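# Unwrap a straw and insert it into a lidded cup

## Task

Pull the straw free of its paper sleeve and push it through the opening in the cup lid until it reaches the bottom of the cup. Leave the sleeve lying on the table. The cup is not fixed down and has to be standing upright at the end.

## Robot and tools

Robot: two UR-type arms, left_arm and right_arm. Each carries a 16-motor four-finger hand. left_arm has a left hand and right_arm a right hand; the left hand is the mirror of the right. Base positions in metres: left_arm (-0.009, +0.344, 0), right_arm (-0.019, -0.370, 0). A camera stand sits behind the arms. The wrist cameras are cam_left_wrist and cam_right_wrist, each 672x504 fisheye.

Frame: everything uses the scene frame. Origin at table-top height, halfway between the arms; +x points out over the table, +z up, and left_arm is on the +y side. Positions are in metres, velocities in m/s and rad/s, and orientations are wxyz quaternions. Reported hand-point positions can be off by a few centimetres.

Hand point axes (right hand): +z runs along the straight fingers toward the tips, +x across the palm away from the thumb, and +y out of the palm face. On the left hand, +x points toward the thumb. A rigid mast near the wrist on the palm side can strike objects. Fingertips have rubber caps.

The 48-number row: one list covers both arms, and every number lies in [-1, 1]. The order is:
1-6: left dx, dy, dz, rx, ry, rz.
7-22: left hand motors, in this order: index_abd, index_mcp, index_pip, index_dip, middle_abd, middle_mcp, middle_pip, middle_dip, ring_abd, ring_mcp, ring_pip, ring_dip, thumb_cmc, thumb_axl, thumb_mcp, thumb_ipl.
23-24: left current_limit, speed.
25-48: the same 24 numbers for the right arm.

Pose numbers are offsets, not poses. They are measured along the scene axes from that arm's Hand target as it stood when the action began. 1.0 equals 0.6 m, or 180 degrees for rx, ry, rz, which together form one rotation vector. Rotation happens about the Hand target position. Every row within an action counts from the same start, so sending the same offset again moves the arm further. Six zeros re-request the current Hand target. Each commanded turn is clipped to within 32 degrees of the measured orientation.

Hand numbers are absolute joint goals, scaled linearly between each hinge's two stops. Moving toward -1 bends or curls the joint. Straight values are: _abd 0.00, _mcp +0.75, _pip +0.58, _dip +0.70, thumb_cmc +0.71, thumb_axl +0.68, thumb_mcp +0.23, thumb_ipl +0.17. A 0 in a hand column is a real goal, not 'no change'. To keep a hand as it is, send back its hand_goal values with its hand_current_limit and hand_speed. current_limit runs from 0 mA at -1 to 550 mA at +1 and never goes below 11 mA. speed gives (speed+1)/2 of 8.5 rad/s. Both values stay in force until changed; they start at +0.4 and -0.6.

execute_actions(actions, cameras): actions is a list of actions. Each action has up to 15 rows at 1/30 s per row, and the last row repeats to fill 15 steps; one action lasts 0.5 s. An empty list returns the current state plus all camera images. cameras takes a list of names, ["all"], or [].

move(target, speed, blend, stop_force, zero, blocking, cameras): steers each hand point in a straight line toward target. target is one 48-number row, or a list of up to 15 rows, with all offsets taken from the starting Hand targets. speed is in m/s, range 0.002 to 3.6, default 0.25; turning is capped at twice that value in rad/s. blend is a corner radius in metres, default 0, which stops at each target. stop_force is in N, range 3 to 120, and ends an arm's path when it meets that much resistance along its travel. Do not rely on stop_force when the hand is rotating, or to detect a loose object that slides or tips. zero (default true) re-zeroes the force reading before the move. blocking=false returns after 0.5 s and cannot be combined with stop_force. The whole move is limited to 10 s, and the arms do not avoid obstacles. The result adds a 'move:' line giving how the move ended: done, off_target, moving, held or fault. It also gives limits such as paced (pose clipped) or held (steps withheld by a check).

wait(seconds 0-10) runs the scene while commands are held. stop brakes a running move. zoom_image(camera, region [x0,y0,x1,y1] in pixels, at most 504x504) enlarges a part of the newest image from that camera. zero_wrist_force(arm) zeroes that wrist sensor. read_manual only returns licence text. finished_scene(scene) ends the scene for good; the goal must still hold with the robot not touching anything.

Result fields: end_effector_position and quaternion, velocities, and Hand target, which is the base for the next offsets. A hand often comes to rest short of its Hand target; send the remaining distance as an offset. hand_goal, hand_measured, hand_current_ma and hand_state are listed in motor order. hand_state is one of moving, goal, blocked or overload. Also returned: Wrist force and torque in the end effector's own axes, Joint torques, and end_effector_position at some steps. Warnings include MOTOR HOT and lines for HAND FAULT, TORQUE FAULT, FORCE FAULT and OVER-TEMPERATURE FAULT.

Things to avoid:
- An outside force of about 150 N on an arm, or a wrist torque of about 25.7 N m. Either stops the arm for 10 s.
- Commanding a target past a firm contact, since the arms are stiff.
- Pressing or clamping one arm against the other, including its fingers.
- Any hand motor drawing 495 mA or more for 5 s; it shuts off for 10 s.
- Motors reaching 85 °C, which sets the brakes.
- Paths that pass near an arm's own base.
- Dropping things, releasing parts while they move, slamming, tipping the cup, or leaving anything off the table.

Each tool is called as name(argument=value, ...) on one line, values as JSON.

## Session

execute_actions(actions=[])

Scene clock: 0.00 s.
left_arm: end_effector_position=(+0.3967, +0.4319, +0.2300) hand_goal=(+0.000, +0.754, +0.576, +0.696, +0.000, +0.754, +0.576, +0.696, +0.000, +0.754, +0.576, +0.696, +0.714, +0.678, +0.226, +0.168) hand_measured=(+0.000, +0.754, +0.576, +0.696, +0.000, +0.754, +0.576, +0.696, +0.000, +0.754, +0.576, +0.696, +0.714, +0.678, +0.226, +0.168) hand_current_ma=(+0, +0, +0, +0, +0, +0, +0, +0, +0, +0, +0, +0, +0, +0, +0, +0) hand_state=(goal, goal, goal, goal, goal, goal, goal, goal, goal, goal, goal, goal, goal, goal, goal, goal) hand_current_limit=0.40 hand_speed=-0.60 end_effector_quat_wxyz=(+0.000, -0.003, +1.000, +0.000) | right_arm: end_effector_position=(+0.3853, -0.4646, +0.2300) hand_goal=(+0.000, +0.754, +0.576, +0.696, +0.000, +0.754, +0.576, +0.696, +0.000, +0.754, +0.576, +0.696, +0.714, +0.678, +0.226, +0.168) hand_measured=(+0.000, +0.754, +0.576, +0.696, +0.000, +0.754, +0.576, +0.696, +0.000, +0.754, +0.576, +0.696, +0.714, +0.678, +0.226, +0.168) hand_current_ma=(+0, +0, +0, +0, +0, +0, +0, +0, +0, +0, +0, +0, +0, +0, +0, +0) hand_state=(goal, goal, goal, goal, goal, goal, goal, goal, goal, goal, goal, goal, goal, goal, goal, goal) hand_current_limit=0.40 hand_speed=-0.60 end_effector_quat_wxyz=(+0.000, +1.000, -0.012, +0.000)
Joint positions: left_arm=[3.458 -1.419 -2.042 -1.252 1.571 -1.255] | right_arm=[-0.316 -1.723 2.042 -1.89 -1.571 1.255]
Joint velocities: within noise
Joint torques (N m): no reading
Motor temperatures (°C): left_arm=[38 34 33 40 38 41] | right_arm=[32 37 34 41 36 38]
Wrist force (N): no reading
Wrist torque (N m): no reading
Wrist force, peak (N): no reading
Hand target: left_arm +0.3967, +0.4319, +0.2300; +0.000, -0.003, +1.000, +0.000 | right_arm +0.3853, -0.4646, +0.2300; +0.000, +1.000, -0.012, +0.000

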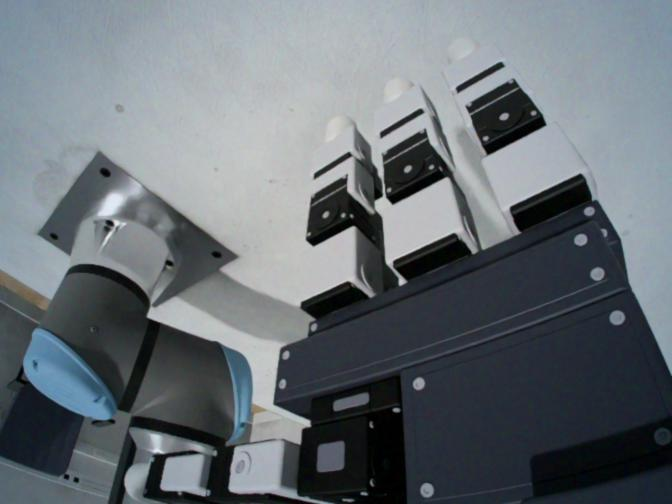

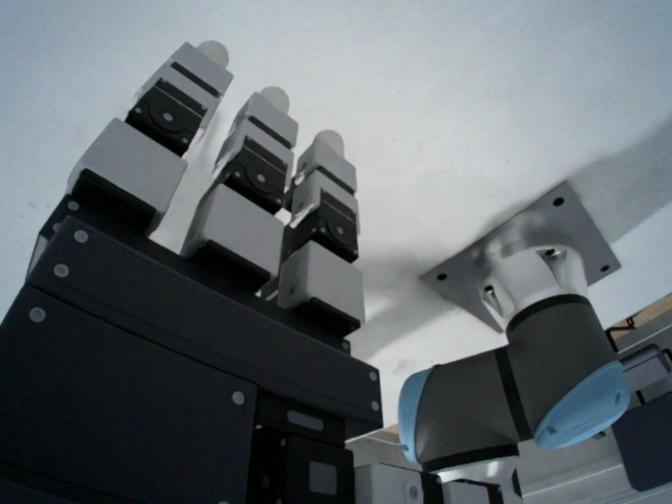

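move(target=[[0,0,0.3667,0,0,0.561,0,0.754,0.576,0.696,0,0.754,0.576,0.696,0,0.754,0.576,0.696,0.714,0.678,0.226,0.168,0.4,-0.6,0,0,0.3667,0,0,-0.561,0,0.754,0.576,0.696,0,0.754,0.576,0.696,0,0.754,0.576,0.696,0.714,0.678,0.226,0.168,0.4,-0.6]], speed=0.5, cameras=["all"])

Scene clock: 24.27 s.
left_arm: end_effector_position=(+0.3967, +0.4319, +0.4500) hand_goal=(+0.000, +0.754, +0.576, +0.696, +0.000, +0.754, +0.576, +0.696, +0.000, +0.754, +0.576, +0.696, +0.714, +0.678, +0.226, +0.168) hand_measured=(+0.000, +0.754, +0.576, +0.696, +0.000, +0.754, +0.576, +0.696, +0.000, +0.754, +0.576, +0.696, +0.714, +0.678, +0.224, +0.168) hand_current_ma=(+0, +0, +0, +0, +0, +0, +0, +0, +0, +0, +0, +0, +0, +0, +0, +0) hand_state=(goal, goal, goal, goal, goal, goal, goal, goal, goal, goal, goal, goal, goal, goal, goal, goal) hand_current_limit=0.40 hand_speed=-0.60 end_effector_quat_wxyz=(+0.000, +0.774, -0.634, +0.000) | right_arm: end_effector_position=(+0.3853, -0.4646, +0.4500) hand_goal=(+0.000, +0.754, +0.576, +0.696, +0.000, +0.754, +0.576, +0.696, +0.000, +0.754, +0.576, +0.696, +0.714, +0.678, +0.226, +0.168) hand_measured=(+0.000, +0.754, +0.576, +0.696, +0.000, +0.754, +0.576, +0.696, +0.000, +0.754, +0.576, +0.696, +0.714, +0.678, +0.224, +0.168) hand_current_ma=(+0, -5, +4, +0, +0, -5, +4, +0, +0, -5, +4, +0, +1, -4, -17, -2) hand_state=(goal, goal, goal, goal, goal, goal, goal, goal, goal, goal, goal, goal, goal, goal, goal, goal) hand_current_limit=0.40 hand_speed=-0.60 end_effector_quat_wxyz=(+0.000, -0.627, +0.779, +0.000)
Joint positions: left_arm=[3.66 -1.575 -1.329 -1.808 1.571 -2.814] | right_arm=[-0.518 -1.566 1.329 -1.334 -1.571 2.814]
Joint torques (N m): left_arm=[8.69 12.9 30.03 0.44 1.39 -2.57] | right_arm=[-9.67 -14.27 -29.1 0.4 -1.4 1.52]
Wrist force (N): left_arm=[-0.1 -0.2 0.4] | right_arm=[-0.1 -0.1 -0.1]
Wrist torque (N m): left_arm=[-0.05 0.01 0.03] | right_arm=[0.00 0.02 -0.07]
Wrist force, peak (N): left_arm=[0.4 -0.1 1.0] | right_arm=[-0.3 -0.2 0.7]
Hand target: left_arm +0.3967, +0.4319, +0.4500; +0.000, +0.774, -0.634, +0.000 | right_arm +0.3853, -0.4646, +0.4500; +0.000, -0.627, +0.779, +0.000
Off the commanded pose: left_arm 0.000 m, 0 deg | right_arm 0.000 m, 0 deg.
move: done
camera_calibration:
cam_left_wrist: T_world_to_cam=[[0.449469, 0.892953, -0.0247618, -0.579773], [0.612152, -0.287703, 0.736544, -0.497209], [0.650575, -0.346212, -0.675936, 0.326288], [0, 0, 0, 1]] pos_world=[0.352683, 0.487626, 0.57241]
cam_right_wrist: T_world_to_cam=[[-0.506147, 0.862444, -0.00227841, 0.633109], [0.592185, 0.349457, 0.726083, -0.436492], [0.627003, 0.366156, -0.687603, 0.365526], [0, 0, 0, 1]] pos_world=[0.349744, -0.527326, 0.569709]

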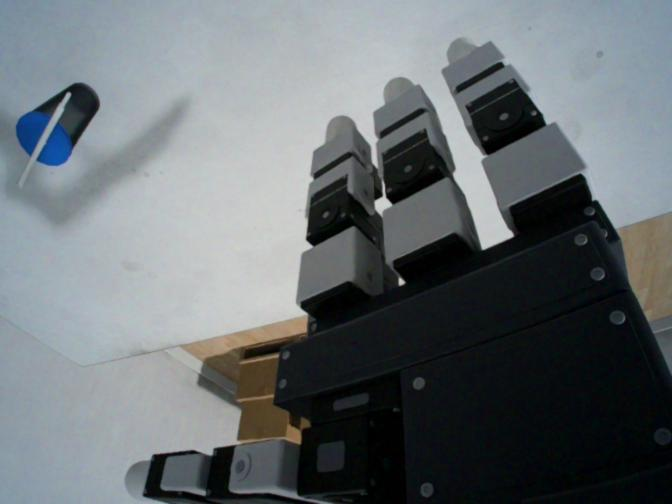

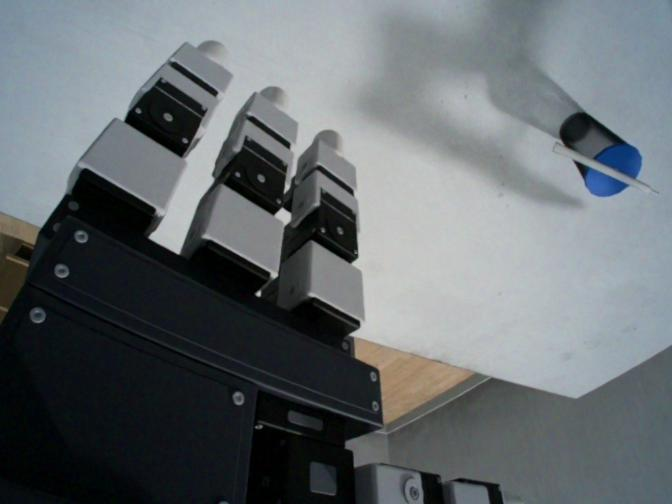

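zoom_image(camera="cam_left_wrist", region=[0, 50, 160, 210])

zoom_image(camera="cam_right_wrist", region=[520, 90, 672, 220])

Scaled by 3.150 from the camera's 672x504 image, which has a finer 960x720 frame.

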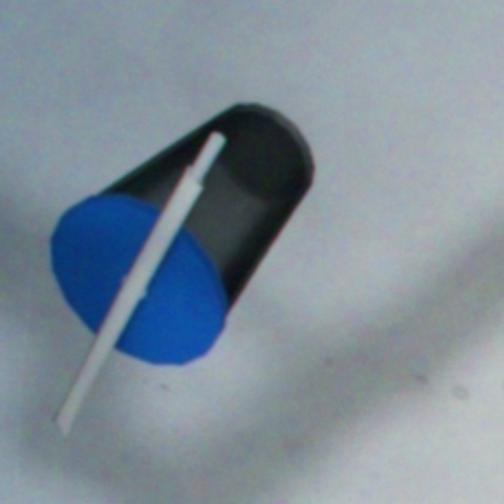

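Scaled by 3.316 from the camera's 672x504 image, which has a finer 960x720 frame.

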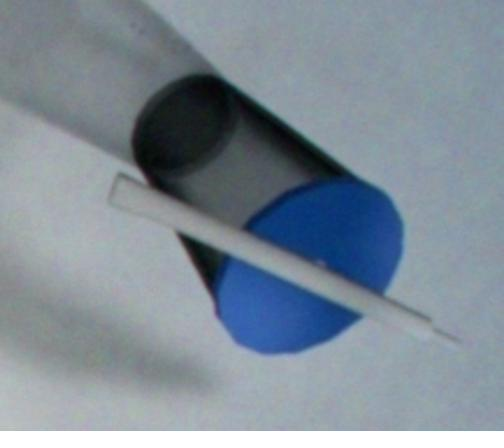

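move(target=[[0,0,0,0,0,0,0,0.754,0.576,0.696,0,0.754,0.576,0.696,0,0.754,0.576,0.696,0.714,0.678,0.226,0.168,0.4,-0.6,0.0595,0.6083,-0.25,0,0,0.1444,0,0.89,-0.08,0.406,0,0.89,-0.08,0.406,0,-0.07,-0.737,-0.174,-0.689,0.677,-0.281,0.276,0.4,-0.6]], speed=0.3, cameras=["all"])

Scene clock: 291.73 s.
left_arm: end_effector_position=(+0.3967, +0.4319, +0.4500) hand_goal=(+0.000, +0.754, +0.576, +0.696, +0.000, +0.754, +0.576, +0.696, +0.000, +0.754, +0.576, +0.696, +0.714, +0.678, +0.226, +0.168) hand_measured=(+0.000, +0.754, +0.576, +0.696, +0.000, +0.754, +0.576, +0.696, +0.000, +0.754, +0.576, +0.696, +0.714, +0.678, +0.224, +0.168) hand_current_ma=(+0, +0, +0, +0, +0, +0, +0, +0, +0, +0, +0, +0, +0, +0, +0, +0) hand_state=(goal, goal, goal, goal, goal, goal, goal, goal, goal, goal, goal, goal, goal, goal, goal, goal) hand_current_limit=0.40 hand_speed=-0.60 end_effector_quat_wxyz=(+0.000, +0.774, -0.634, +0.000) | right_arm: end_effector_position=(+0.4210, -0.0998, +0.3001) hand_goal=(+0.000, +0.890, -0.080, +0.406, +0.000, +0.890, -0.080, +0.406, +0.000, -0.070, -0.736, -0.174, -0.688, +0.678, -0.280, +0.276) hand_measured=(+0.000, +0.886, -0.074, +0.410, +0.000, +0.886, -0.074, +0.408, +0.000, -0.054, -0.732, -0.172, -0.686, +0.678, -0.282, +0.272) hand_current_ma=(+0, -22, +28, +18, +0, -23, +28, +15, +0, +84, +23, +14, +13, -4, -9, -23) hand_state=(goal, goal, goal, goal, goal, goal, goal, goal, goal, goal, goal, goal, goal, goal, goal, goal) hand_current_limit=0.40 hand_speed=-0.60 end_effector_quat_wxyz=(+0.000, +0.786, -0.618, +0.000)
Joint positions: left_arm=[3.66 -1.575 -1.329 -1.808 1.571 -2.815] | right_arm=[0.267 -1.362 1.486 -1.695 -1.571 3.146]
Joint torques (N m): left_arm=[6.86 13.97 29.85 0.65 1.22 -2.52] | right_arm=[7.98 -21.96 -30.71 -5.4 -1.31 1.62]
Wrist force (N): left_arm=[-0.2 -0.1 0.4] | right_arm=[-0.1 0.1 -0.3]
Wrist torque (N m): left_arm=[-0.02 0.01 0.02] | right_arm=[0.13 -0.04 -0.05]
Wrist force, peak (N): left_arm=[0.2 0.0 0.7] | right_arm=[-1.6 -0.2 0.6]
Hand target: left_arm +0.3967, +0.4319, +0.4500; +0.000, +0.774, -0.634, +0.000 | right_arm +0.4210, -0.0996, +0.3000; +0.000, +0.786, -0.618, +0.000
Off the commanded pose: left_arm 0.000 m, 0 deg | right_arm 0.000 m, 0 deg.
move: done
camera_calibration:
cam_left_wrist: T_world_to_cam=[[0.449097, 0.89314, -0.0247512, -0.579693], [0.612341, -0.287494, 0.736469, -0.497274], [0.650654, -0.345903, -0.676018, 0.326221], [0, 0, 0, 1]] pos_world=[0.352583, 0.487625, 0.572411]
cam_right_wrist: T_world_to_cam=[[-0.832589, 0.553887, -0.00219776, 0.442698], [0.379551, 0.573411, 0.726044, -0.364447], [0.403407, 0.603662, -0.687644, 0.224434], [0, 0, 0, 1]] pos_world=[0.416373, -0.171709, 0.419908]

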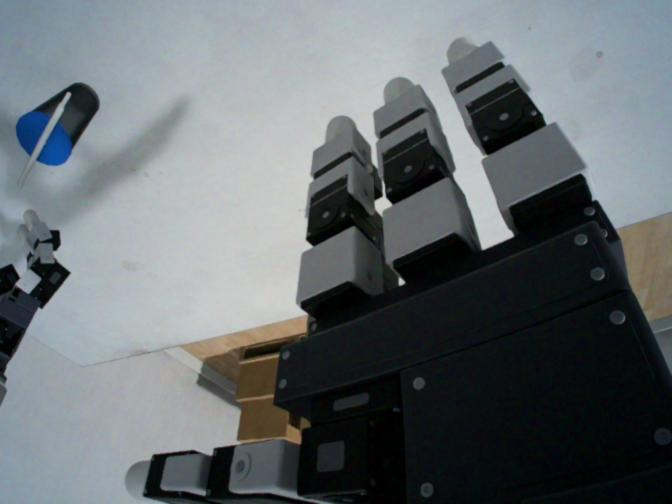

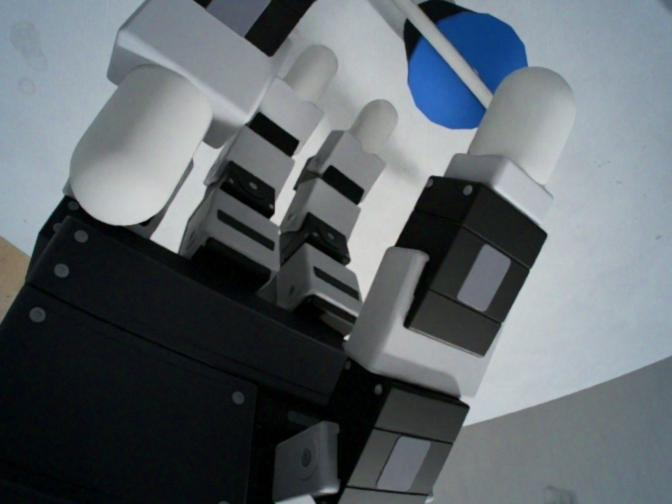

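zoom_image(camera="cam_right_wrist", region=[370, 0, 570, 150])

zoom_image(camera="cam_left_wrist", region=[0, 60, 120, 150])

Scaled by 2.520 from the camera's 672x504 image, which has a finer 960x720 frame.

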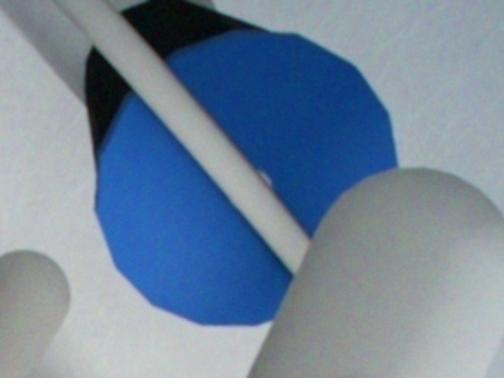

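Scaled by 4.200 from the camera's 672x504 image, which has a finer 960x720 frame.

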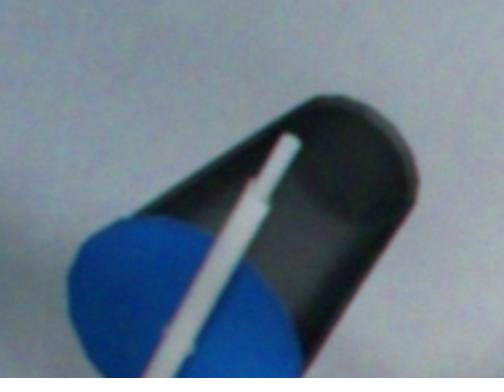

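move(target=[[0,0,0,0,0,0,0,0.754,0.576,0.696,0,0.754,0.576,0.696,0,0.754,0.576,0.696,0.714,0.678,0.226,0.168,0.4,-0.6,0.003,-0.005,-0.2873,0,0,0,0,0.89,-0.08,0.406,0,0.89,-0.08,0.406,0,-0.07,-0.737,-0.174,-0.689,0.677,-0.281,0.276,0.4,-0.6]], speed=0.15, cameras=["all"])

Scene clock: 331.93 s.
left_arm: end_effector_position=(+0.3967, +0.4319, +0.4500) hand_goal=(+0.000, +0.754, +0.576, +0.696, +0.000, +0.754, +0.576, +0.696, +0.000, +0.754, +0.576, +0.696, +0.714, +0.678, +0.226, +0.168) hand_measured=(+0.000, +0.754, +0.576, +0.696, +0.000, +0.754, +0.576, +0.696, +0.000, +0.754, +0.576, +0.696, +0.714, +0.678, +0.224, +0.168) hand_current_ma=(+0, +0, +0, +0, +0, +0, +0, +0, +0, +0, +0, +0, +0, +0, +0, +0) hand_state=(goal, goal, goal, goal, goal, goal, goal, goal, goal, goal, goal, goal, goal, goal, goal, goal) hand_current_limit=0.40 hand_speed=-0.60 end_effector_quat_wxyz=(+0.000, +0.774, -0.634, +0.000) | right_arm: end_effector_position=(+0.4228, -0.1026, +0.1278) hand_goal=(+0.000, +0.890, -0.080, +0.406, +0.000, +0.890, -0.080, +0.406, +0.000, -0.070, -0.736, -0.174, -0.688, +0.678, -0.280, +0.276) hand_measured=(+0.000, +0.886, -0.074, +0.410, +0.000, +0.886, -0.074, +0.408, +0.000, -0.054, -0.732, -0.172, -0.686, +0.678, -0.282, +0.272) hand_current_ma=(+0, -21, +28, +18, +0, -23, +28, +15, +0, +81, +23, +14, +13, -4, -9, -22) hand_state=(goal, goal, goal, goal, goal, goal, goal, goal, goal, goal, goal, goal, goal, goal, goal, goal) hand_current_limit=0.40 hand_speed=-0.60 end_effector_quat_wxyz=(+0.000, +0.786, -0.618, +0.000)
Joint positions: left_arm=[3.66 -1.575 -1.329 -1.808 1.571 -2.815] | right_arm=[0.261 -1.227 1.777 -2.121 -1.571 3.141]
Joint torques (N m): left_arm=[4.23 13.34 29.84 0.88 1.53 -2.52] | right_arm=[-9.06 -25.67 -11.46 -5.52 1.48 -1.77]
Wrist force (N): left_arm=[0.1 -0.2 0.2] | right_arm=[-0.4 0.1 0.2]
Wrist torque (N m): left_arm=[-0.03 -0.03 0.05] | right_arm=[0.10 -0.02 0.01]
Wrist force, peak (N): left_arm=[-0.1 0.4 0.5] | right_arm=[-0.2 0.4 0.8]
Hand target: left_arm +0.3967, +0.4319, +0.4500; +0.000, +0.774, -0.634, +0.000 | right_arm +0.4228, -0.1026, +0.1276; +0.000, +0.786, -0.618, +0.000
Off the commanded pose: left_arm 0.000 m, 0 deg | right_arm 0.000 m, 0 deg.
move: done
camera_calibration:
cam_left_wrist: T_world_to_cam=[[0.449097, 0.89314, -0.0247512, -0.579693], [0.612341, -0.287494, 0.736469, -0.497274], [0.650654, -0.345903, -0.676018, 0.326221], [0, 0, 0, 1]] pos_world=[0.352583, 0.487625, 0.572411]
cam_right_wrist: T_world_to_cam=[[-0.832675, 0.553757, -0.00223826, 0.44553], [0.379481, 0.573554, 0.725968, -0.238263], [0.403294, 0.603646, -0.687725, 0.106932], [0, 0, 0, 1]] pos_world=[0.418274, -0.174608, 0.247509]

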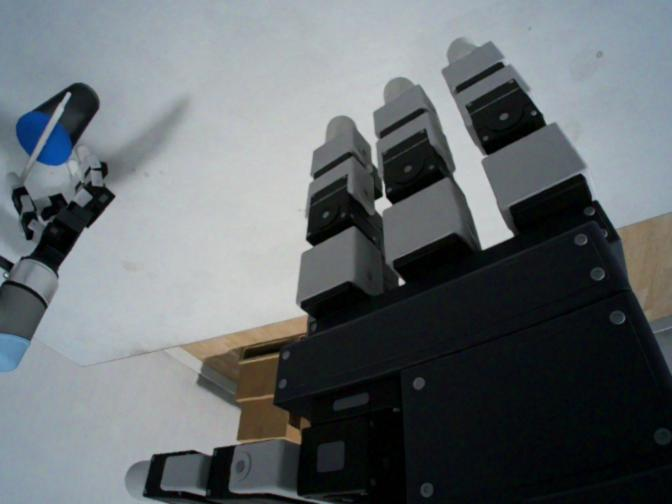

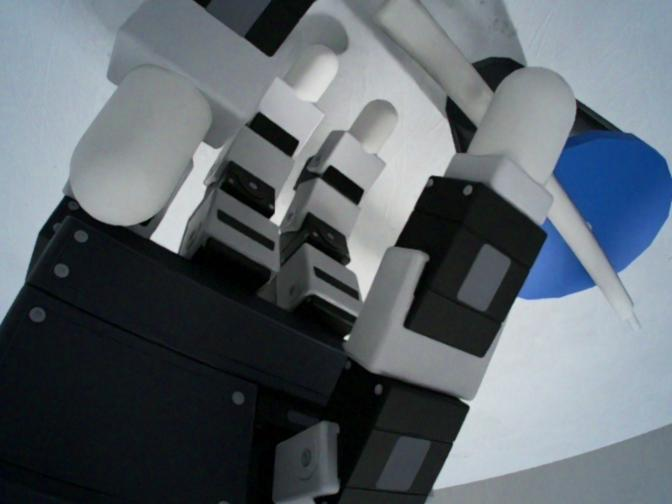

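move(target=[[0,0,0,0,0,0,0,0.754,0.576,0.696,0,0.754,0.576,0.696,0,0.754,0.576,0.696,0.714,0.678,0.226,0.168,0.4,-0.6,0,0,0,0,0,0,0,0.52,-0.445,0.43,0,0.52,-0.445,0.43,0,-0.07,-0.737,-0.174,-0.689,0.677,-0.393,0.276,0.2,-0.85],[0,0,0,0,0,0,0,0.754,0.576,0.696,0,0.754,0.576,0.696,0,0.754,0.576,0.696,0.714,0.678,0.226,0.168,0.4,-0.6,0,0,0,0,0,0,0,0.52,-0.6,0.40,0,0.52,-0.6,0.40,0,-0.07,-0.737,-0.174,-0.689,0.677,-0.393,0.276,0.2,-0.9]], speed=0.15, cameras=["all"])

Scene clock: 344.87 s.
left_arm: end_effector_position=(+0.3967, +0.4319, +0.4500) hand_goal=(+0.000, +0.754, +0.576, +0.696, +0.000, +0.754, +0.576, +0.696, +0.000, +0.754, +0.576, +0.696, +0.714, +0.678, +0.226, +0.168) hand_measured=(+0.000, +0.754, +0.576, +0.696, +0.000, +0.754, +0.576, +0.696, +0.000, +0.754, +0.576, +0.696, +0.714, +0.678, +0.224, +0.168) hand_current_ma=(+0, +0, +0, +0, +0, +0, +0, +0, +0, +0, +0, +0, +0, +0, +0, +0) hand_state=(goal, goal, goal, goal, goal, goal, goal, goal, goal, goal, goal, goal, goal, goal, goal, goal) hand_current_limit=0.40 hand_speed=-0.60 end_effector_quat_wxyz=(+0.000, +0.774, -0.634, +0.000) | right_arm: end_effector_position=(+0.4228, -0.1026, +0.1276) hand_goal=(+0.000, +0.520, -0.600, +0.400, +0.000, +0.520, -0.600, +0.400, +0.000, -0.070, -0.736, -0.174, -0.688, +0.678, -0.392, +0.276) hand_measured=(+0.000, +0.530, -0.592, +0.404, +0.000, +0.530, -0.592, +0.404, +0.000, -0.054, -0.732, -0.172, -0.686, +0.678, -0.392, +0.274) hand_current_ma=(+0, +50, +41, +19, +0, +54, +42, +16, +0, +81, +23, +14, +9, -4, +4, -10) hand_state=(goal, goal, goal, goal, goal, goal, goal, goal, goal, goal, goal, goal, goal, goal, goal, goal) hand_current_limit=0.20 hand_speed=-0.90 end_effector_quat_wxyz=(+0.000, +0.786, -0.618, +0.000)
Joint positions: left_arm=[3.66 -1.575 -1.329 -1.808 1.571 -2.815] | right_arm=[0.261 -1.227 1.777 -2.122 -1.571 3.141]
Joint torques (N m): left_arm=[0.59 13.51 30.54 0.84 1.05 -2.29] | right_arm=[-9.9 -25.12 -10.91 -5.16 1.29 -1.63]
Wrist force (N): left_arm=[0.0 -0.1 0.5] | right_arm=[-0.2 0.0 -0.4]
Wrist torque (N m): left_arm=[-0.03 -0.01 0.04] | right_arm=[0.16 -0.03 0.03]
Wrist force, peak (N): left_arm=[0.0 -0.3 0.7] | right_arm=[-0.2 0.0 -0.6]
Hand target: left_arm +0.3967, +0.4319, +0.4500; +0.000, +0.774, -0.634, +0.000 | right_arm +0.4228, -0.1026, +0.1276; +0.000, +0.786, -0.618, +0.000
Off the commanded pose: left_arm 0.000 m, 0 deg | right_arm 0.000 m, 0 deg.
move: done
camera_calibration:
cam_left_wrist: T_world_to_cam=[[0.449097, 0.89314, -0.0247512, -0.579693], [0.612341, -0.287494, 0.736469, -0.497274], [0.650654, -0.345903, -0.676018, 0.326221], [0, 0, 0, 1]] pos_world=[0.352583, 0.487625, 0.572411]
cam_right_wrist: T_world_to_cam=[[-0.832675, 0.553757, -0.00223913, 0.44553], [0.379452, 0.573511, 0.726017, -0.238198], [0.403321, 0.603687, -0.687673, 0.106846], [0, 0, 0, 1]] pos_world=[0.418274, -0.174608, 0.247409]

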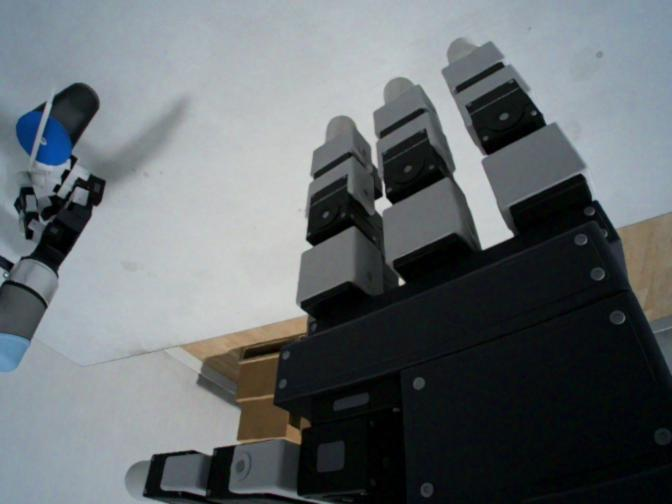

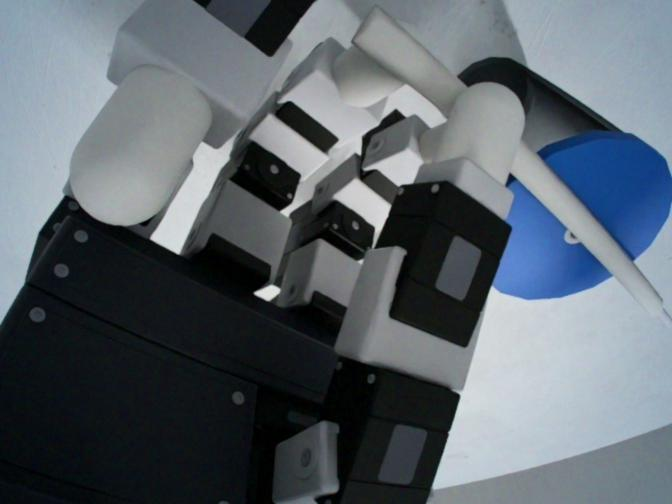

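move(target=[[0,0,0,0,0,0,0,0.754,0.576,0.696,0,0.754,0.576,0.696,0,0.754,0.576,0.696,0.714,0.678,0.226,0.168,0.4,-0.6,0,0,0,0,0,0,0,0.52,-0.72,0.38,0,0.52,-0.72,0.38,0,-0.07,-0.737,-0.174,-0.689,0.677,-0.393,0.276,0.2,-0.9]], speed=0.15, cameras=["cam_right_wrist"])

Scene clock: 354.33 s.
left_arm: end_effector_position=(+0.3967, +0.4319, +0.4500) hand_goal=(+0.000, +0.754, +0.576, +0.696, +0.000, +0.754, +0.576, +0.696, +0.000, +0.754, +0.576, +0.696, +0.714, +0.678, +0.226, +0.168) hand_measured=(+0.000, +0.754, +0.576, +0.696, +0.000, +0.754, +0.576, +0.696, +0.000, +0.754, +0.576, +0.696, +0.714, +0.678, +0.224, +0.168) hand_current_ma=(+0, +0, +0, +0, +0, +0, +0, +0, +0, +0, +0, +0, +0, +0, +0, +0) hand_state=(goal, goal, goal, goal, goal, goal, goal, goal, goal, goal, goal, goal, goal, goal, goal, goal) hand_current_limit=0.40 hand_speed=-0.60 end_effector_quat_wxyz=(+0.000, +0.774, -0.634, +0.000) | right_arm: end_effector_position=(+0.4228, -0.1026, +0.1276) hand_goal=(+0.000, +0.520, -0.720, +0.380, +0.000, +0.520, -0.720, +0.380, +0.000, -0.070, -0.736, -0.174, -0.688, +0.678, -0.392, +0.276) hand_measured=(+0.000, +0.530, -0.712, +0.384, +0.000, +0.534, -0.696, +0.388, +0.000, -0.054, -0.732, -0.172, -0.686, +0.678, -0.382, +0.280) hand_current_ma=(+0, +50, +41, +19, +0, +73, +124, +39, +0, +81, +23, +14, +9, +0, +62, +26) hand_state=(goal, goal, goal, goal, goal, goal, blocked, goal, goal, goal, goal, goal, goal, goal, goal, goal) hand_current_limit=0.20 hand_speed=-0.90 end_effector_quat_wxyz=(+0.000, +0.786, -0.618, +0.000)
Joint positions: left_arm=[3.66 -1.575 -1.329 -1.808 1.571 -2.815] | right_arm=[0.261 -1.227 1.777 -2.122 -1.571 3.141]
Joint torques (N m): left_arm=[-0.12 12.77 29.47 0.92 1.14 -2.38] | right_arm=[-9.21 -26.11 -11.39 -4.87 1.04 -1.63]
Wrist force (N): left_arm=[0.1 0.0 0.4] | right_arm=[-0.2 0.2 -0.5]
Wrist torque (N m): left_arm=[-0.02 -0.02 0.05] | right_arm=[0.15 -0.07 0.03]
Wrist force, peak (N): left_arm=[0.1 0.1 0.7] | right_arm=[-0.4 0.2 -0.7]
Hand target: left_arm +0.3967, +0.4319, +0.4500; +0.000, +0.774, -0.634, +0.000 | right_arm +0.4228, -0.1026, +0.1276; +0.000, +0.786, -0.618, +0.000
Off the commanded pose: left_arm 0.000 m, 0 deg | right_arm 0.000 m, 0 deg.
move: done
camera_calibration:
cam_right_wrist: T_world_to_cam=[[-0.832675, 0.553757, -0.00223913, 0.44553], [0.379452, 0.573511, 0.726017, -0.238198], [0.403321, 0.603687, -0.687673, 0.106846], [0, 0, 0, 1]] pos_world=[0.418274, -0.174608, 0.247409]
Images, in order (width x height): cam_right_wrist 672x504.

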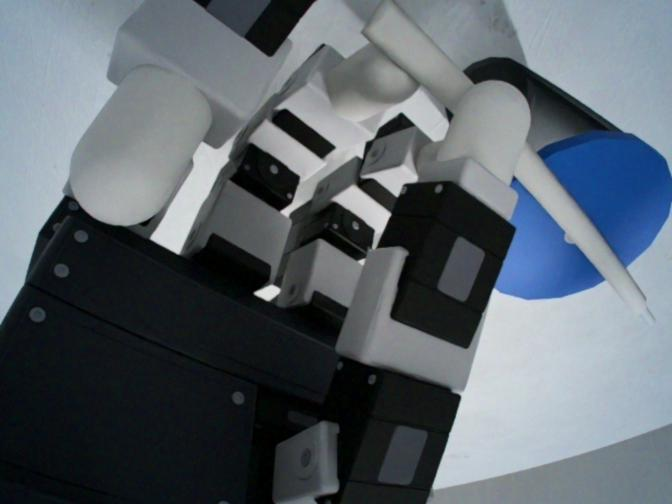

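move(target=[[0,0,0,0,0,0,0,0.754,0.576,0.696,0,0.754,0.576,0.696,0,0.754,0.576,0.696,0.714,0.678,0.226,0.168,0.4,-0.6,0,0,0,0,0,0,0,0.52,-0.86,0.36,0,0.52,-0.76,0.38,0,-0.07,-0.737,-0.174,-0.689,0.677,-0.43,0.276,0.2,-0.9]], speed=0.15, cameras=["cam_right_wrist"])

Scene clock: 361.60 s.
left_arm: end_effector_position=(+0.3967, +0.4319, +0.4500) hand_goal=(+0.000, +0.754, +0.576, +0.696, +0.000, +0.754, +0.576, +0.696, +0.000, +0.754, +0.576, +0.696, +0.714, +0.678, +0.226, +0.168) hand_measured=(+0.000, +0.754, +0.576, +0.696, +0.000, +0.754, +0.576, +0.696, +0.000, +0.754, +0.576, +0.696, +0.714, +0.678, +0.224, +0.168) hand_current_ma=(+0, +0, +0, +0, +0, +0, +0, +0, +0, +0, +0, +0, +0, +0, +0, +0) hand_state=(goal, goal, goal, goal, goal, goal, goal, goal, goal, goal, goal, goal, goal, goal, goal, goal) hand_current_limit=0.40 hand_speed=-0.60 end_effector_quat_wxyz=(+0.000, +0.774, -0.634, +0.000) | right_arm: end_effector_position=(+0.4228, -0.1026, +0.1276) hand_goal=(+0.000, +0.520, -0.860, +0.360, +0.000, +0.520, -0.760, +0.380, +0.000, -0.070, -0.736, -0.174, -0.688, +0.678, -0.430, +0.276) hand_measured=(+0.000, +0.530, -0.852, +0.364, +0.000, +0.536, -0.734, +0.388, +0.000, -0.054, -0.732, -0.172, -0.686, +0.678, -0.386, +0.284) hand_current_ma=(+0, +50, +39, +18, +0, +86, +132, +39, +0, +81, +23, +14, +9, +0, +285, +51) hand_state=(goal, goal, goal, goal, goal, goal, blocked, goal, goal, goal, goal, goal, goal, goal, blocked, goal) hand_current_limit=0.20 hand_speed=-0.90 end_effector_quat_wxyz=(+0.000, +0.786, -0.618, +0.000)
Joint positions: left_arm=[3.66 -1.575 -1.329 -1.808 1.571 -2.815] | right_arm=[0.261 -1.227 1.777 -2.122 -1.571 3.141]
Joint torques (N m): left_arm=[-1.89 13.77 29.99 0.97 1.28 -2.39] | right_arm=[-10.2 -26.14 -12.5 -4.46 0.77 -1.56]
Wrist force (N): left_arm=[0.0 -0.2 0.1] | right_arm=[-0.2 0.2 -0.8]
Wrist torque (N m): left_arm=[-0.01 -0.02 0.03] | right_arm=[0.15 -0.06 0.02]
Wrist force, peak (N): left_arm=[0.0 -0.5 0.4] | right_arm=[-0.2 0.4 -0.9]
Hand target: left_arm +0.3967, +0.4319, +0.4500; +0.000, +0.774, -0.634, +0.000 | right_arm +0.4228, -0.1026, +0.1276; +0.000, +0.786, -0.618, +0.000
Off the commanded pose: left_arm 0.000 m, 0 deg | right_arm 0.000 m, 0 deg.
move: done
camera_calibration:
cam_right_wrist: T_world_to_cam=[[-0.832675, 0.553757, -0.00223913, 0.44553], [0.379452, 0.573511, 0.726017, -0.238198], [0.403321, 0.603687, -0.687673, 0.106846], [0, 0, 0, 1]] pos_world=[0.418274, -0.174608, 0.247409]
Images, in order (width x height): cam_right_wrist 672x504.

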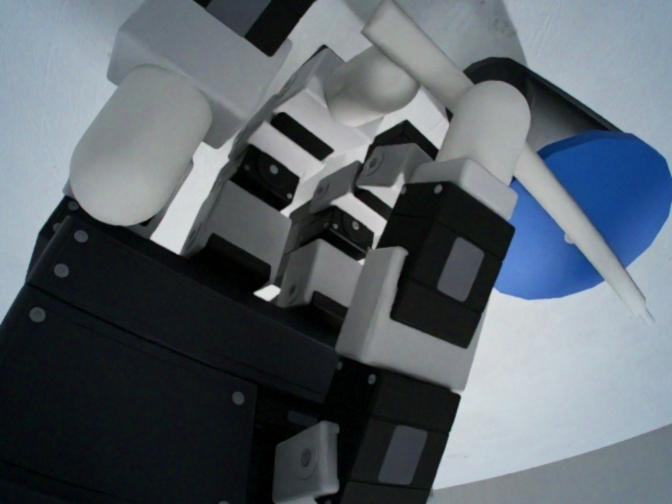

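move(target=[[0,0,0,0,0,0,0,0.754,0.576,0.696,0,0.754,0.576,0.696,0,0.754,0.576,0.696,0.714,0.678,0.226,0.168,0.4,-0.6,0,0,0,0,0,0,0,0.471,-0.2,0.565,0,0.52,-0.76,0.38,0,-0.07,-0.737,-0.174,-0.689,0.677,-0.43,0.276,0.2,-0.85],[0,0,0,0,0,0,0,0.754,0.576,0.696,0,0.754,0.576,0.696,0,0.754,0.576,0.696,0.714,0.678,0.226,0.168,0.4,-0.6,0,0,0,0,0,0,0,0.471,-0.7,0.565,0,0.52,-0.76,0.38,0,-0.07,-0.737,-0.174,-0.689,0.677,-0.43,0.276,0.2,-0.9]], speed=0.15, cameras=["cam_right_wrist"])

Scene clock: 390.20 s.
left_arm: end_effector_position=(+0.3967, +0.4319, +0.4500) hand_goal=(+0.000, +0.754, +0.576, +0.696, +0.000, +0.754, +0.576, +0.696, +0.000, +0.754, +0.576, +0.696, +0.714, +0.678, +0.226, +0.168) hand_measured=(+0.000, +0.754, +0.576, +0.696, +0.000, +0.754, +0.576, +0.696, +0.000, +0.754, +0.576, +0.696, +0.714, +0.678, +0.224, +0.168) hand_current_ma=(+0, +0, +0, +0, +0, +0, +0, +0, +0, +0, +0, +0, +0, +0, +0, +0) hand_state=(goal, goal, goal, goal, goal, goal, goal, goal, goal, goal, goal, goal, goal, goal, goal, goal) hand_current_limit=0.40 hand_speed=-0.60 end_effector_quat_wxyz=(+0.000, +0.774, -0.634, +0.000) | right_arm: end_effector_position=(+0.4228, -0.1026, +0.1276) hand_goal=(+0.000, +0.472, -0.700, +0.566, +0.000, +0.520, -0.760, +0.380, +0.000, -0.070, -0.736, -0.174, -0.688, +0.678, -0.430, +0.276) hand_measured=(+0.000, +0.476, -0.692, +0.564, +0.000, +0.530, -0.752, +0.384, +0.000, -0.054, -0.732, -0.172, -0.686, +0.678, -0.430, +0.278) hand_current_ma=(+0, +23, +41, -13, +0, +55, +41, +15, +0, +81, +23, +14, +9, +0, -2, +8) hand_state=(goal, goal, goal, goal, goal, goal, goal, goal, goal, goal, goal, goal, goal, goal, goal, goal) hand_current_limit=0.20 hand_speed=-0.90 end_effector_quat_wxyz=(+0.000, +0.786, -0.618, +0.000)
Joint positions: left_arm=[3.66 -1.575 -1.329 -1.808 1.571 -2.815] | right_arm=[0.261 -1.227 1.777 -2.122 -1.571 3.141]
Joint torques (N m): left_arm=[-5.35 13.35 29.29 1.15 1.27 -2.33] | right_arm=[-9.18 -27.65 -12.79 -4.16 0.33 -1.53]
Wrist force (N): left_arm=[0.0 -0.1 0.1] | right_arm=[-0.2 0.0 0.1]
Wrist torque (N m): left_arm=[-0.01 -0.02 0.04] | right_arm=[0.13 -0.03 0.02]
Wrist force, peak (N): left_arm=[0.1 -0.4 0.5] | right_arm=[-0.2 0.4 -1.0]
Hand target: left_arm +0.3967, +0.4319, +0.4500; +0.000, +0.774, -0.634, +0.000 | right_arm +0.4228, -0.1026, +0.1276; +0.000, +0.786, -0.618, +0.000
Off the commanded pose: left_arm 0.000 m, 0 deg | right_arm 0.000 m, 0 deg.
move: done
camera_calibration:
cam_right_wrist: T_world_to_cam=[[-0.832675, 0.553757, -0.00223913, 0.44553], [0.379452, 0.573511, 0.726017, -0.238198], [0.403321, 0.603687, -0.687673, 0.106846], [0, 0, 0, 1]] pos_world=[0.418274, -0.174608, 0.247409]
Images, in order (width x height): cam_right_wrist 672x504.

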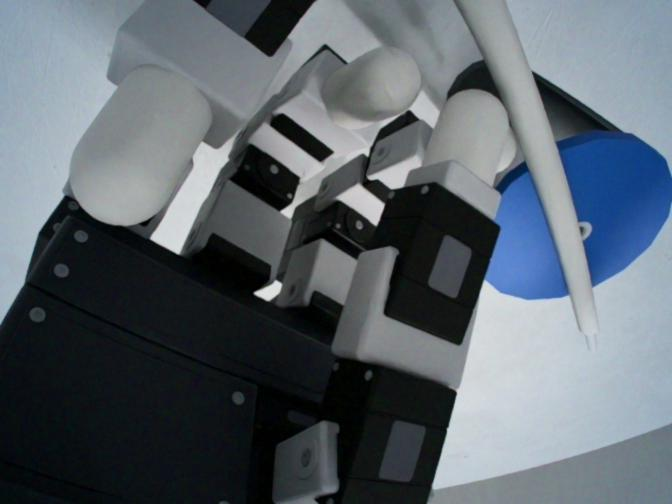

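wait(seconds=0, cameras=["all"])

zoom_image(camera="cam_left_wrist", region=[0, 60, 140, 220])

Scene clock: 396.80 s.
left_arm: end_effector_position=(+0.3967, +0.4319, +0.4500) hand_goal=(+0.000, +0.754, +0.576, +0.696, +0.000, +0.754, +0.576, +0.696, +0.000, +0.754, +0.576, +0.696, +0.714, +0.678, +0.226, +0.168) hand_measured=(+0.000, +0.754, +0.576, +0.696, +0.000, +0.754, +0.576, +0.696, +0.000, +0.754, +0.576, +0.696, +0.714, +0.678, +0.224, +0.168) hand_current_ma=(+0, +0, +0, +0, +0, +0, +0, +0, +0, +0, +0, +0, +0, +0, +0, +0) hand_state=(goal, goal, goal, goal, goal, goal, goal, goal, goal, goal, goal, goal, goal, goal, goal, goal) hand_current_limit=0.40 hand_speed=-0.60 end_effector_quat_wxyz=(+0.000, +0.774, -0.634, +0.000) | right_arm: end_effector_position=(+0.4228, -0.1026, +0.1276) hand_goal=(+0.000, +0.472, -0.700, +0.566, +0.000, +0.520, -0.760, +0.380, +0.000, -0.070, -0.736, -0.174, -0.688, +0.678, -0.430, +0.276) hand_measured=(+0.000, +0.476, -0.692, +0.564, +0.000, +0.530, -0.752, +0.384, +0.000, -0.054, -0.732, -0.172, -0.686, +0.678, -0.430, +0.278) hand_current_ma=(+0, +23, +41, -13, +0, +55, +41, +15, +0, +81, +23, +14, +9, +0, -2, +8) hand_state=(goal, goal, goal, goal, goal, goal, goal, goal, goal, goal, goal, goal, goal, goal, goal, goal) hand_current_limit=0.20 hand_speed=-0.90 end_effector_quat_wxyz=(+0.000, +0.786, -0.618, +0.000)
Joint positions: left_arm=[3.66 -1.575 -1.329 -1.808 1.571 -2.815] | right_arm=[0.261 -1.227 1.777 -2.122 -1.571 3.141]
Joint torques (N m): left_arm=[-5.67 13.35 30.23 1.16 1.39 -2.21] | right_arm=[-9.1 -28.68 -12.41 -3.96 0.3 -1.43]
Wrist force (N): left_arm=[0.0 -0.5 0.1] | right_arm=[-0.2 0.2 -0.1]
Wrist torque (N m): left_arm=[-0.05 -0.01 0.05] | right_arm=[0.18 -0.03 0.02]
Wrist force, peak (N): left_arm=[-0.2 -0.2 0.7] | right_arm=[-0.3 0.5 0.2]
Hand target: left_arm +0.3967, +0.4319, +0.4500; +0.000, +0.774, -0.634, +0.000 | right_arm +0.4228, -0.1026, +0.1276; +0.000, +0.786, -0.618, +0.000
Off the commanded pose: left_arm 0.000 m, 0 deg | right_arm 0.000 m, 0 deg.
camera_calibration:
cam_left_wrist: T_world_to_cam=[[0.449097, 0.89314, -0.0247512, -0.579693], [0.612341, -0.287494, 0.736469, -0.497274], [0.650654, -0.345903, -0.676018, 0.326221], [0, 0, 0, 1]] pos_world=[0.352583, 0.487625, 0.572411]
cam_right_wrist: T_world_to_cam=[[-0.832675, 0.553757, -0.00223913, 0.44553], [0.379452, 0.573511, 0.726017, -0.238198], [0.403321, 0.603687, -0.687673, 0.106846], [0, 0, 0, 1]] pos_world=[0.418274, -0.174608, 0.247409]

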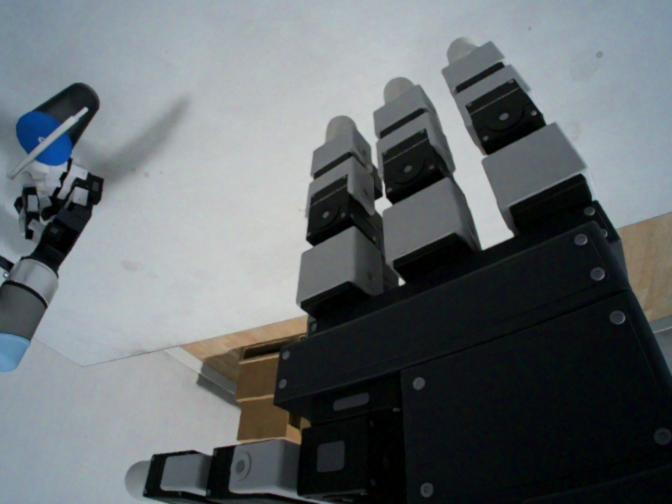

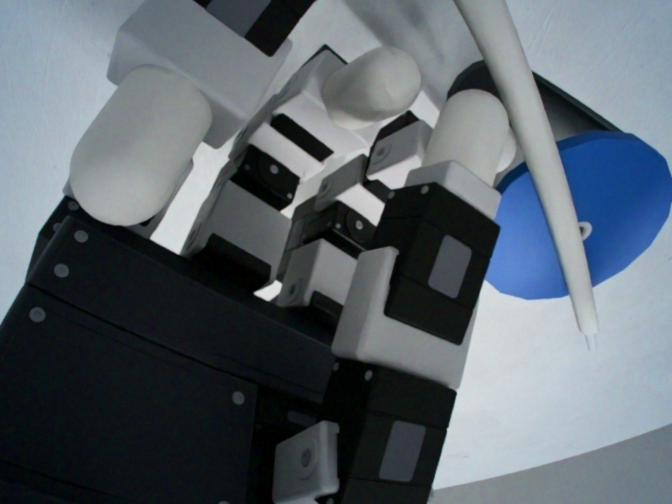

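Scaled by 3.150 from the camera's 672x504 image, which has a finer 960x720 frame.

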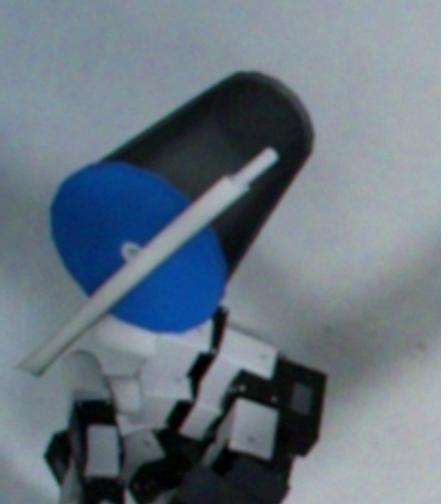

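move(target=[[0,0,0,0,0,0,0,0.754,0.576,0.696,0,0.754,0.576,0.696,0,0.754,0.576,0.696,0.714,0.678,0.226,0.168,0.4,-0.6,0,0,0,0,0,0,0,0.472,-0.08,0.406,0,0.52,-0.08,0.406,0,-0.07,-0.737,-0.174,-0.689,0.677,-0.43,0.276,0.2,-0.8],[0,0,0,0,0,0,0,0.754,0.576,0.696,0,0.754,0.576,0.696,0,0.754,0.576,0.696,0.714,0.678,0.226,0.168,0.4,-0.6,0,0,0,0,0,0,0,0.89,-0.08,0.406,0,0.89,-0.08,0.406,0,-0.07,-0.737,-0.174,-0.689,0.677,-0.281,0.438,0.2,-0.8],[0,0,0,0,0,0,0,0.754,0.576,0.696,0,0.754,0.576,0.696,0,0.754,0.576,0.696,0.714,0.678,0.226,0.168,0.4,-0.6,-0.0255,-0.0057,-0.005,0,0,-0.0722,0,0.89,-0.08,0.406,0,0.89,-0.08,0.406,0,-0.07,-0.737,-0.174,-0.689,0.677,-0.281,0.438,0.2,-0.8]], speed=0.15, cameras=["all"])

zoom_image(camera="cam_left_wrist", region=[0, 60, 140, 220])

Scene clock: 435.40 s.
left_arm: end_effector_position=(+0.3967, +0.4319, +0.4500) hand_goal=(+0.000, +0.754, +0.576, +0.696, +0.000, +0.754, +0.576, +0.696, +0.000, +0.754, +0.576, +0.696, +0.714, +0.678, +0.226, +0.168) hand_measured=(+0.000, +0.754, +0.576, +0.696, +0.000, +0.754, +0.576, +0.696, +0.000, +0.754, +0.576, +0.696, +0.714, +0.678, +0.224, +0.168) hand_current_ma=(+0, +0, +0, +0, +0, +0, +0, +0, +0, +0, +0, +0, +0, +0, +0, +0) hand_state=(goal, goal, goal, goal, goal, goal, goal, goal, goal, goal, goal, goal, goal, goal, goal, goal) hand_current_limit=0.40 hand_speed=-0.60 end_effector_quat_wxyz=(+0.000, +0.774, -0.634, +0.000) | right_arm: end_effector_position=(+0.4076, -0.1060, +0.1246) hand_goal=(+0.000, +0.890, -0.080, +0.406, +0.000, +0.890, -0.080, +0.406, +0.000, -0.070, -0.736, -0.174, -0.688, +0.678, -0.280, +0.438) hand_measured=(+0.000, +0.886, -0.080, +0.410, +0.000, +0.886, -0.080, +0.404, +0.000, -0.054, -0.732, -0.172, -0.686, +0.678, -0.290, +0.434) hand_current_ma=(+0, -21, -3, +19, +0, -23, -3, -11, +0, +81, +23, +14, +9, +0, -62, -24) hand_state=(goal, goal, goal, goal, goal, goal, goal, goal, goal, goal, goal, goal, goal, goal, goal, goal) hand_current_limit=0.20 hand_speed=-0.80 end_effector_quat_wxyz=(+0.000, +0.711, -0.703, +0.000)
Joint positions: left_arm=[3.66 -1.575 -1.329 -1.808 1.571 -2.815] | right_arm=[0.228 -1.278 1.859 -2.151 -1.571 3.334]
Joint torques (N m): left_arm=[-6.39 13.6 29.22 1.3 1.27 -2.09] | right_arm=[-9.97 -37.15 -11.09 -5.35 -1.4 1.6]
Wrist force (N): left_arm=[0.0 -0.2 0.2] | right_arm=[0.1 0.1 0.1]
Wrist torque (N m): left_arm=[-0.02 -0.01 0.03] | right_arm=[0.09 -0.08 -0.04]
Wrist force, peak (N): left_arm=[0.1 -0.4 0.6] | right_arm=[-0.3 0.3 -0.4]
Hand target: left_arm +0.3967, +0.4319, +0.4500; +0.000, +0.774, -0.634, +0.000 | right_arm +0.4075, -0.1060, +0.1246; +0.000, +0.711, -0.703, +0.000
Off the commanded pose: left_arm 0.000 m, 0 deg | right_arm 0.000 m, 0 deg.
move: done
camera_calibration:
cam_left_wrist: T_world_to_cam=[[0.449097, 0.89314, -0.0247512, -0.579693], [0.612341, -0.287494, 0.736469, -0.497274], [0.650654, -0.345903, -0.676018, 0.326221], [0, 0, 0, 1]] pos_world=[0.352583, 0.487625, 0.572411]
cam_right_wrist: T_world_to_cam=[[-0.687077, 0.726581, -0.002182, 0.393613], [0.498573, 0.473645, 0.726006, -0.287453], [0.528536, 0.497734, -0.687684, 0.050687], [0, 0, 0, 1]] pos_world=[0.386969, -0.17507, 0.244408]

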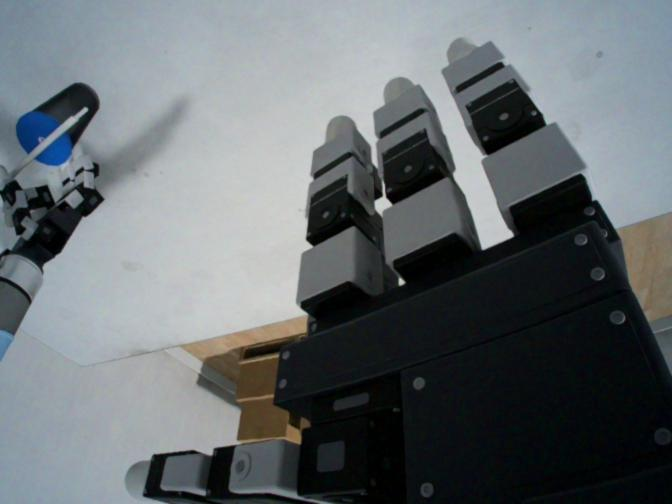

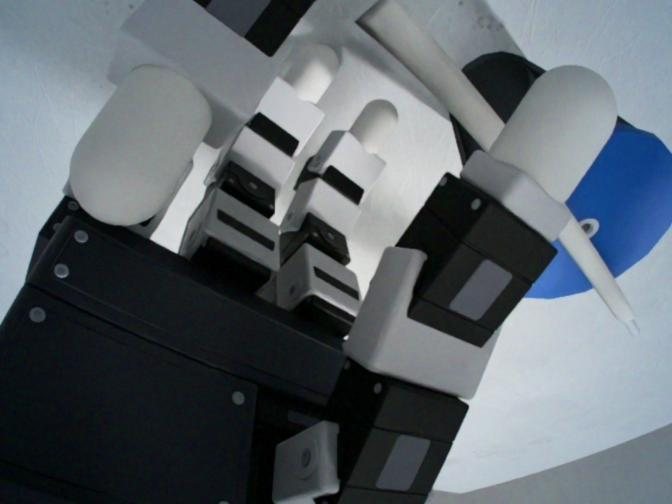

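Scaled by 3.150 from the camera's 672x504 image, which has a finer 960x720 frame.

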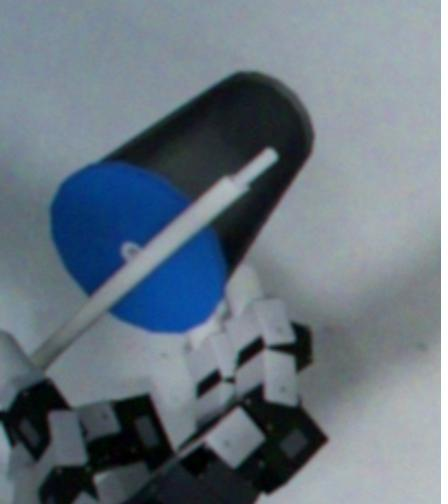

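move(target=[[0,0,0,0,0,0,0,0.754,0.576,0.696,0,0.754,0.576,0.696,0,0.754,0.576,0.696,0.714,0.678,0.226,0.168,0.4,-0.6,0,0,0,0,0,0,0,0.288,-0.25,0.65,0,0.288,-0.25,0.65,0,-0.07,-0.737,-0.174,-0.689,0.677,-0.281,0.438,0.2,-0.8],[0,0,0,0,0,0,0,0.754,0.576,0.696,0,0.754,0.576,0.696,0,0.754,0.576,0.696,0.714,0.678,0.226,0.168,0.4,-0.6,0,0,0,0,0,0,0,0.288,-0.44,0.65,0,0.288,-0.44,0.65,0,-0.07,-0.737,-0.174,-0.689,0.677,-0.4,0.405,0.2,-0.88]], speed=0.15, cameras=["cam_right_wrist"])

Scene clock: 448.27 s.
left_arm: end_effector_position=(+0.3967, +0.4319, +0.4500) hand_goal=(+0.000, +0.754, +0.576, +0.696, +0.000, +0.754, +0.576, +0.696, +0.000, +0.754, +0.576, +0.696, +0.714, +0.678, +0.226, +0.168) hand_measured=(+0.000, +0.754, +0.576, +0.696, +0.000, +0.754, +0.576, +0.696, +0.000, +0.754, +0.576, +0.696, +0.714, +0.678, +0.224, +0.168) hand_current_ma=(+0, +0, +0, +0, +0, +0, +0, +0, +0, +0, +0, +0, +0, +0, +0, +0) hand_state=(goal, goal, goal, goal, goal, goal, goal, goal, goal, goal, goal, goal, goal, goal, goal, goal) hand_current_limit=0.40 hand_speed=-0.60 end_effector_quat_wxyz=(+0.000, +0.774, -0.634, +0.000) | right_arm: end_effector_position=(+0.4075, -0.1060, +0.1246) hand_goal=(+0.000, +0.288, -0.440, +0.650, +0.000, +0.288, -0.440, +0.650, +0.000, -0.070, -0.736, -0.174, -0.688, +0.678, -0.400, +0.406) hand_measured=(+0.000, +0.302, -0.432, +0.648, +0.000, +0.302, -0.432, +0.648, +0.000, -0.054, -0.732, -0.172, -0.686, +0.678, -0.400, +0.406) hand_current_ma=(+0, +72, +42, -13, +0, +78, +42, -11, +0, +81, +23, +14, +9, +0, -5, +7) hand_state=(goal, goal, goal, goal, goal, goal, goal, goal, goal, goal, goal, goal, goal, goal, goal, goal) hand_current_limit=0.20 hand_speed=-0.88 end_effector_quat_wxyz=(+0.000, +0.711, -0.703, +0.000)
Joint positions: left_arm=[3.66 -1.575 -1.329 -1.808 1.571 -2.815] | right_arm=[0.228 -1.278 1.859 -2.152 -1.571 3.334]
Joint torques (N m): left_arm=[-6.09 14.39 29.8 1.38 1.33 -1.9] | right_arm=[-8.21 -36.46 -11.87 -4.92 -1.4 1.58]
Wrist force (N): left_arm=[-0.2 -0.4 0.1] | right_arm=[-0.1 0.1 0.3]
Wrist torque (N m): left_arm=[-0.04 0.02 0.02] | right_arm=[0.16 -0.05 -0.06]
Wrist force, peak (N): left_arm=[-0.4 -0.6 0.5] | right_arm=[-0.4 0.4 0.1]
Hand target: left_arm +0.3967, +0.4319, +0.4500; +0.000, +0.774, -0.634, +0.000 | right_arm +0.4075, -0.1060, +0.1246; +0.000, +0.711, -0.703, +0.000
Off the commanded pose: left_arm 0.000 m, 0 deg | right_arm 0.000 m, 0 deg.
move: done
camera_calibration:
cam_right_wrist: T_world_to_cam=[[-0.686785, 0.726857, -0.00227356, 0.393502], [0.498686, 0.473465, 0.726046, -0.287487], [0.528808, 0.497504, -0.687642, 0.0505863], [0, 0, 0, 1]] pos_world=[0.386867, -0.175072, 0.244409]
Images, in order (width x height): cam_right_wrist 672x504.

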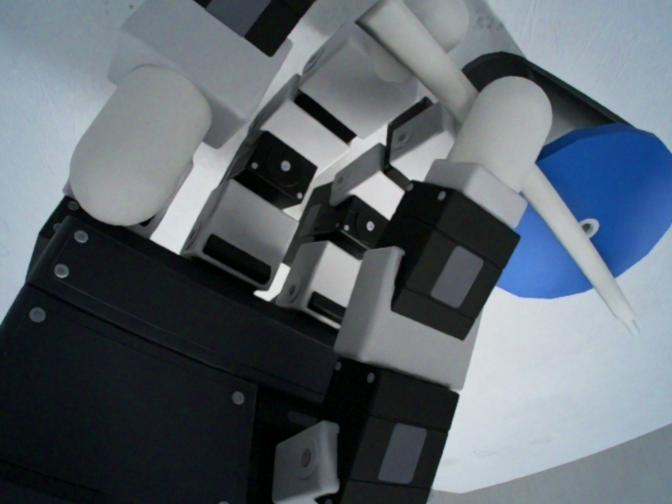

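move(target=[[0,0,0,0,0,0,0,0.754,0.576,0.696,0,0.754,0.576,0.696,0,0.754,0.576,0.696,0.714,0.678,0.226,0.168,0.4,-0.6,0,0,0,0,0,0,0,0.288,-0.56,0.62,0,0.288,-0.56,0.62,0,-0.07,-0.737,-0.174,-0.689,0.677,-0.43,0.405,0.2,-0.88]], speed=0.15, cameras=["cam_right_wrist"])

Scene clock: 452.57 s.
left_arm: end_effector_position=(+0.3967, +0.4319, +0.4500) hand_goal=(+0.000, +0.754, +0.576, +0.696, +0.000, +0.754, +0.576, +0.696, +0.000, +0.754, +0.576, +0.696, +0.714, +0.678, +0.226, +0.168) hand_measured=(+0.000, +0.754, +0.576, +0.696, +0.000, +0.754, +0.576, +0.696, +0.000, +0.754, +0.576, +0.696, +0.714, +0.678, +0.224, +0.168) hand_current_ma=(+0, +0, +0, +0, +0, +0, +0, +0, +0, +0, +0, +0, +0, +0, +0, +0) hand_state=(goal, goal, goal, goal, goal, goal, goal, goal, goal, goal, goal, goal, goal, goal, goal, goal) hand_current_limit=0.40 hand_speed=-0.60 end_effector_quat_wxyz=(+0.000, +0.774, -0.634, +0.000) | right_arm: end_effector_position=(+0.4075, -0.1060, +0.1246) hand_goal=(+0.000, +0.288, -0.560, +0.620, +0.000, +0.288, -0.560, +0.620, +0.000, -0.070, -0.736, -0.174, -0.688, +0.678, -0.430, +0.406) hand_measured=(+0.000, +0.306, -0.530, +0.624, +0.000, +0.302, -0.540, +0.624, +0.000, -0.054, -0.732, -0.172, -0.686, +0.678, -0.422, +0.408) hand_current_ma=(+0, +94, +153, +22, +0, +78, +99, +16, +0, +81, +23, +14, +9, +0, +46, +20) hand_state=(goal, goal, blocked, goal, goal, goal, goal, goal, goal, goal, goal, goal, goal, goal, goal, goal) hand_current_limit=0.20 hand_speed=-0.88 end_effector_quat_wxyz=(+0.000, +0.711, -0.703, +0.000)
Joint positions: left_arm=[3.66 -1.575 -1.329 -1.808 1.571 -2.815] | right_arm=[0.228 -1.278 1.859 -2.152 -1.571 3.334]
Joint torques (N m): left_arm=[-5.17 13.51 30.52 1.39 1.29 -1.92] | right_arm=[-7.79 -36.06 -12.84 -4.48 -1.24 1.57]
Wrist force (N): left_arm=[0.0 -0.2 0.2] | right_arm=[-0.3 0.2 0.1]
Wrist torque (N m): left_arm=[-0.02 -0.01 0.04] | right_arm=[0.19 -0.01 -0.08]
Wrist force, peak (N): left_arm=[0.3 -0.5 0.5] | right_arm=[-0.1 0.0 0.5]
Hand target: left_arm +0.3967, +0.4319, +0.4500; +0.000, +0.774, -0.634, +0.000 | right_arm +0.4075, -0.1060, +0.1246; +0.000, +0.711, -0.703, +0.000
Off the commanded pose: left_arm 0.000 m, 0 deg | right_arm 0.000 m, 0 deg.
move: done
camera_calibration:
cam_right_wrist: T_world_to_cam=[[-0.686785, 0.726857, -0.00227356, 0.393502], [0.498686, 0.473465, 0.726046, -0.287487], [0.528808, 0.497504, -0.687642, 0.0505863], [0, 0, 0, 1]] pos_world=[0.386867, -0.175072, 0.244409]
Images, in order (width x height): cam_right_wrist 672x504.

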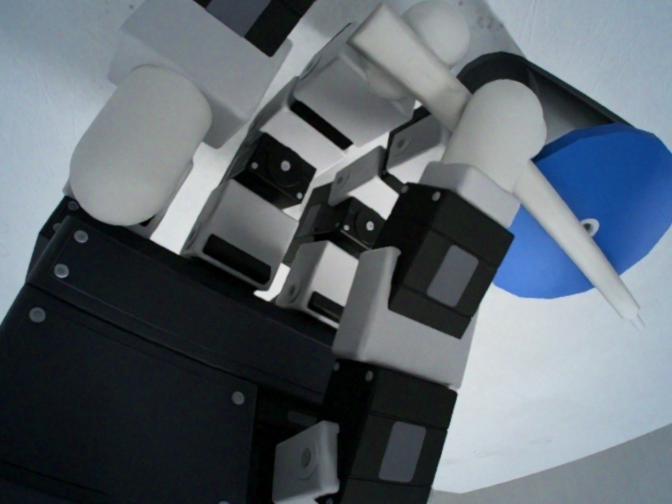

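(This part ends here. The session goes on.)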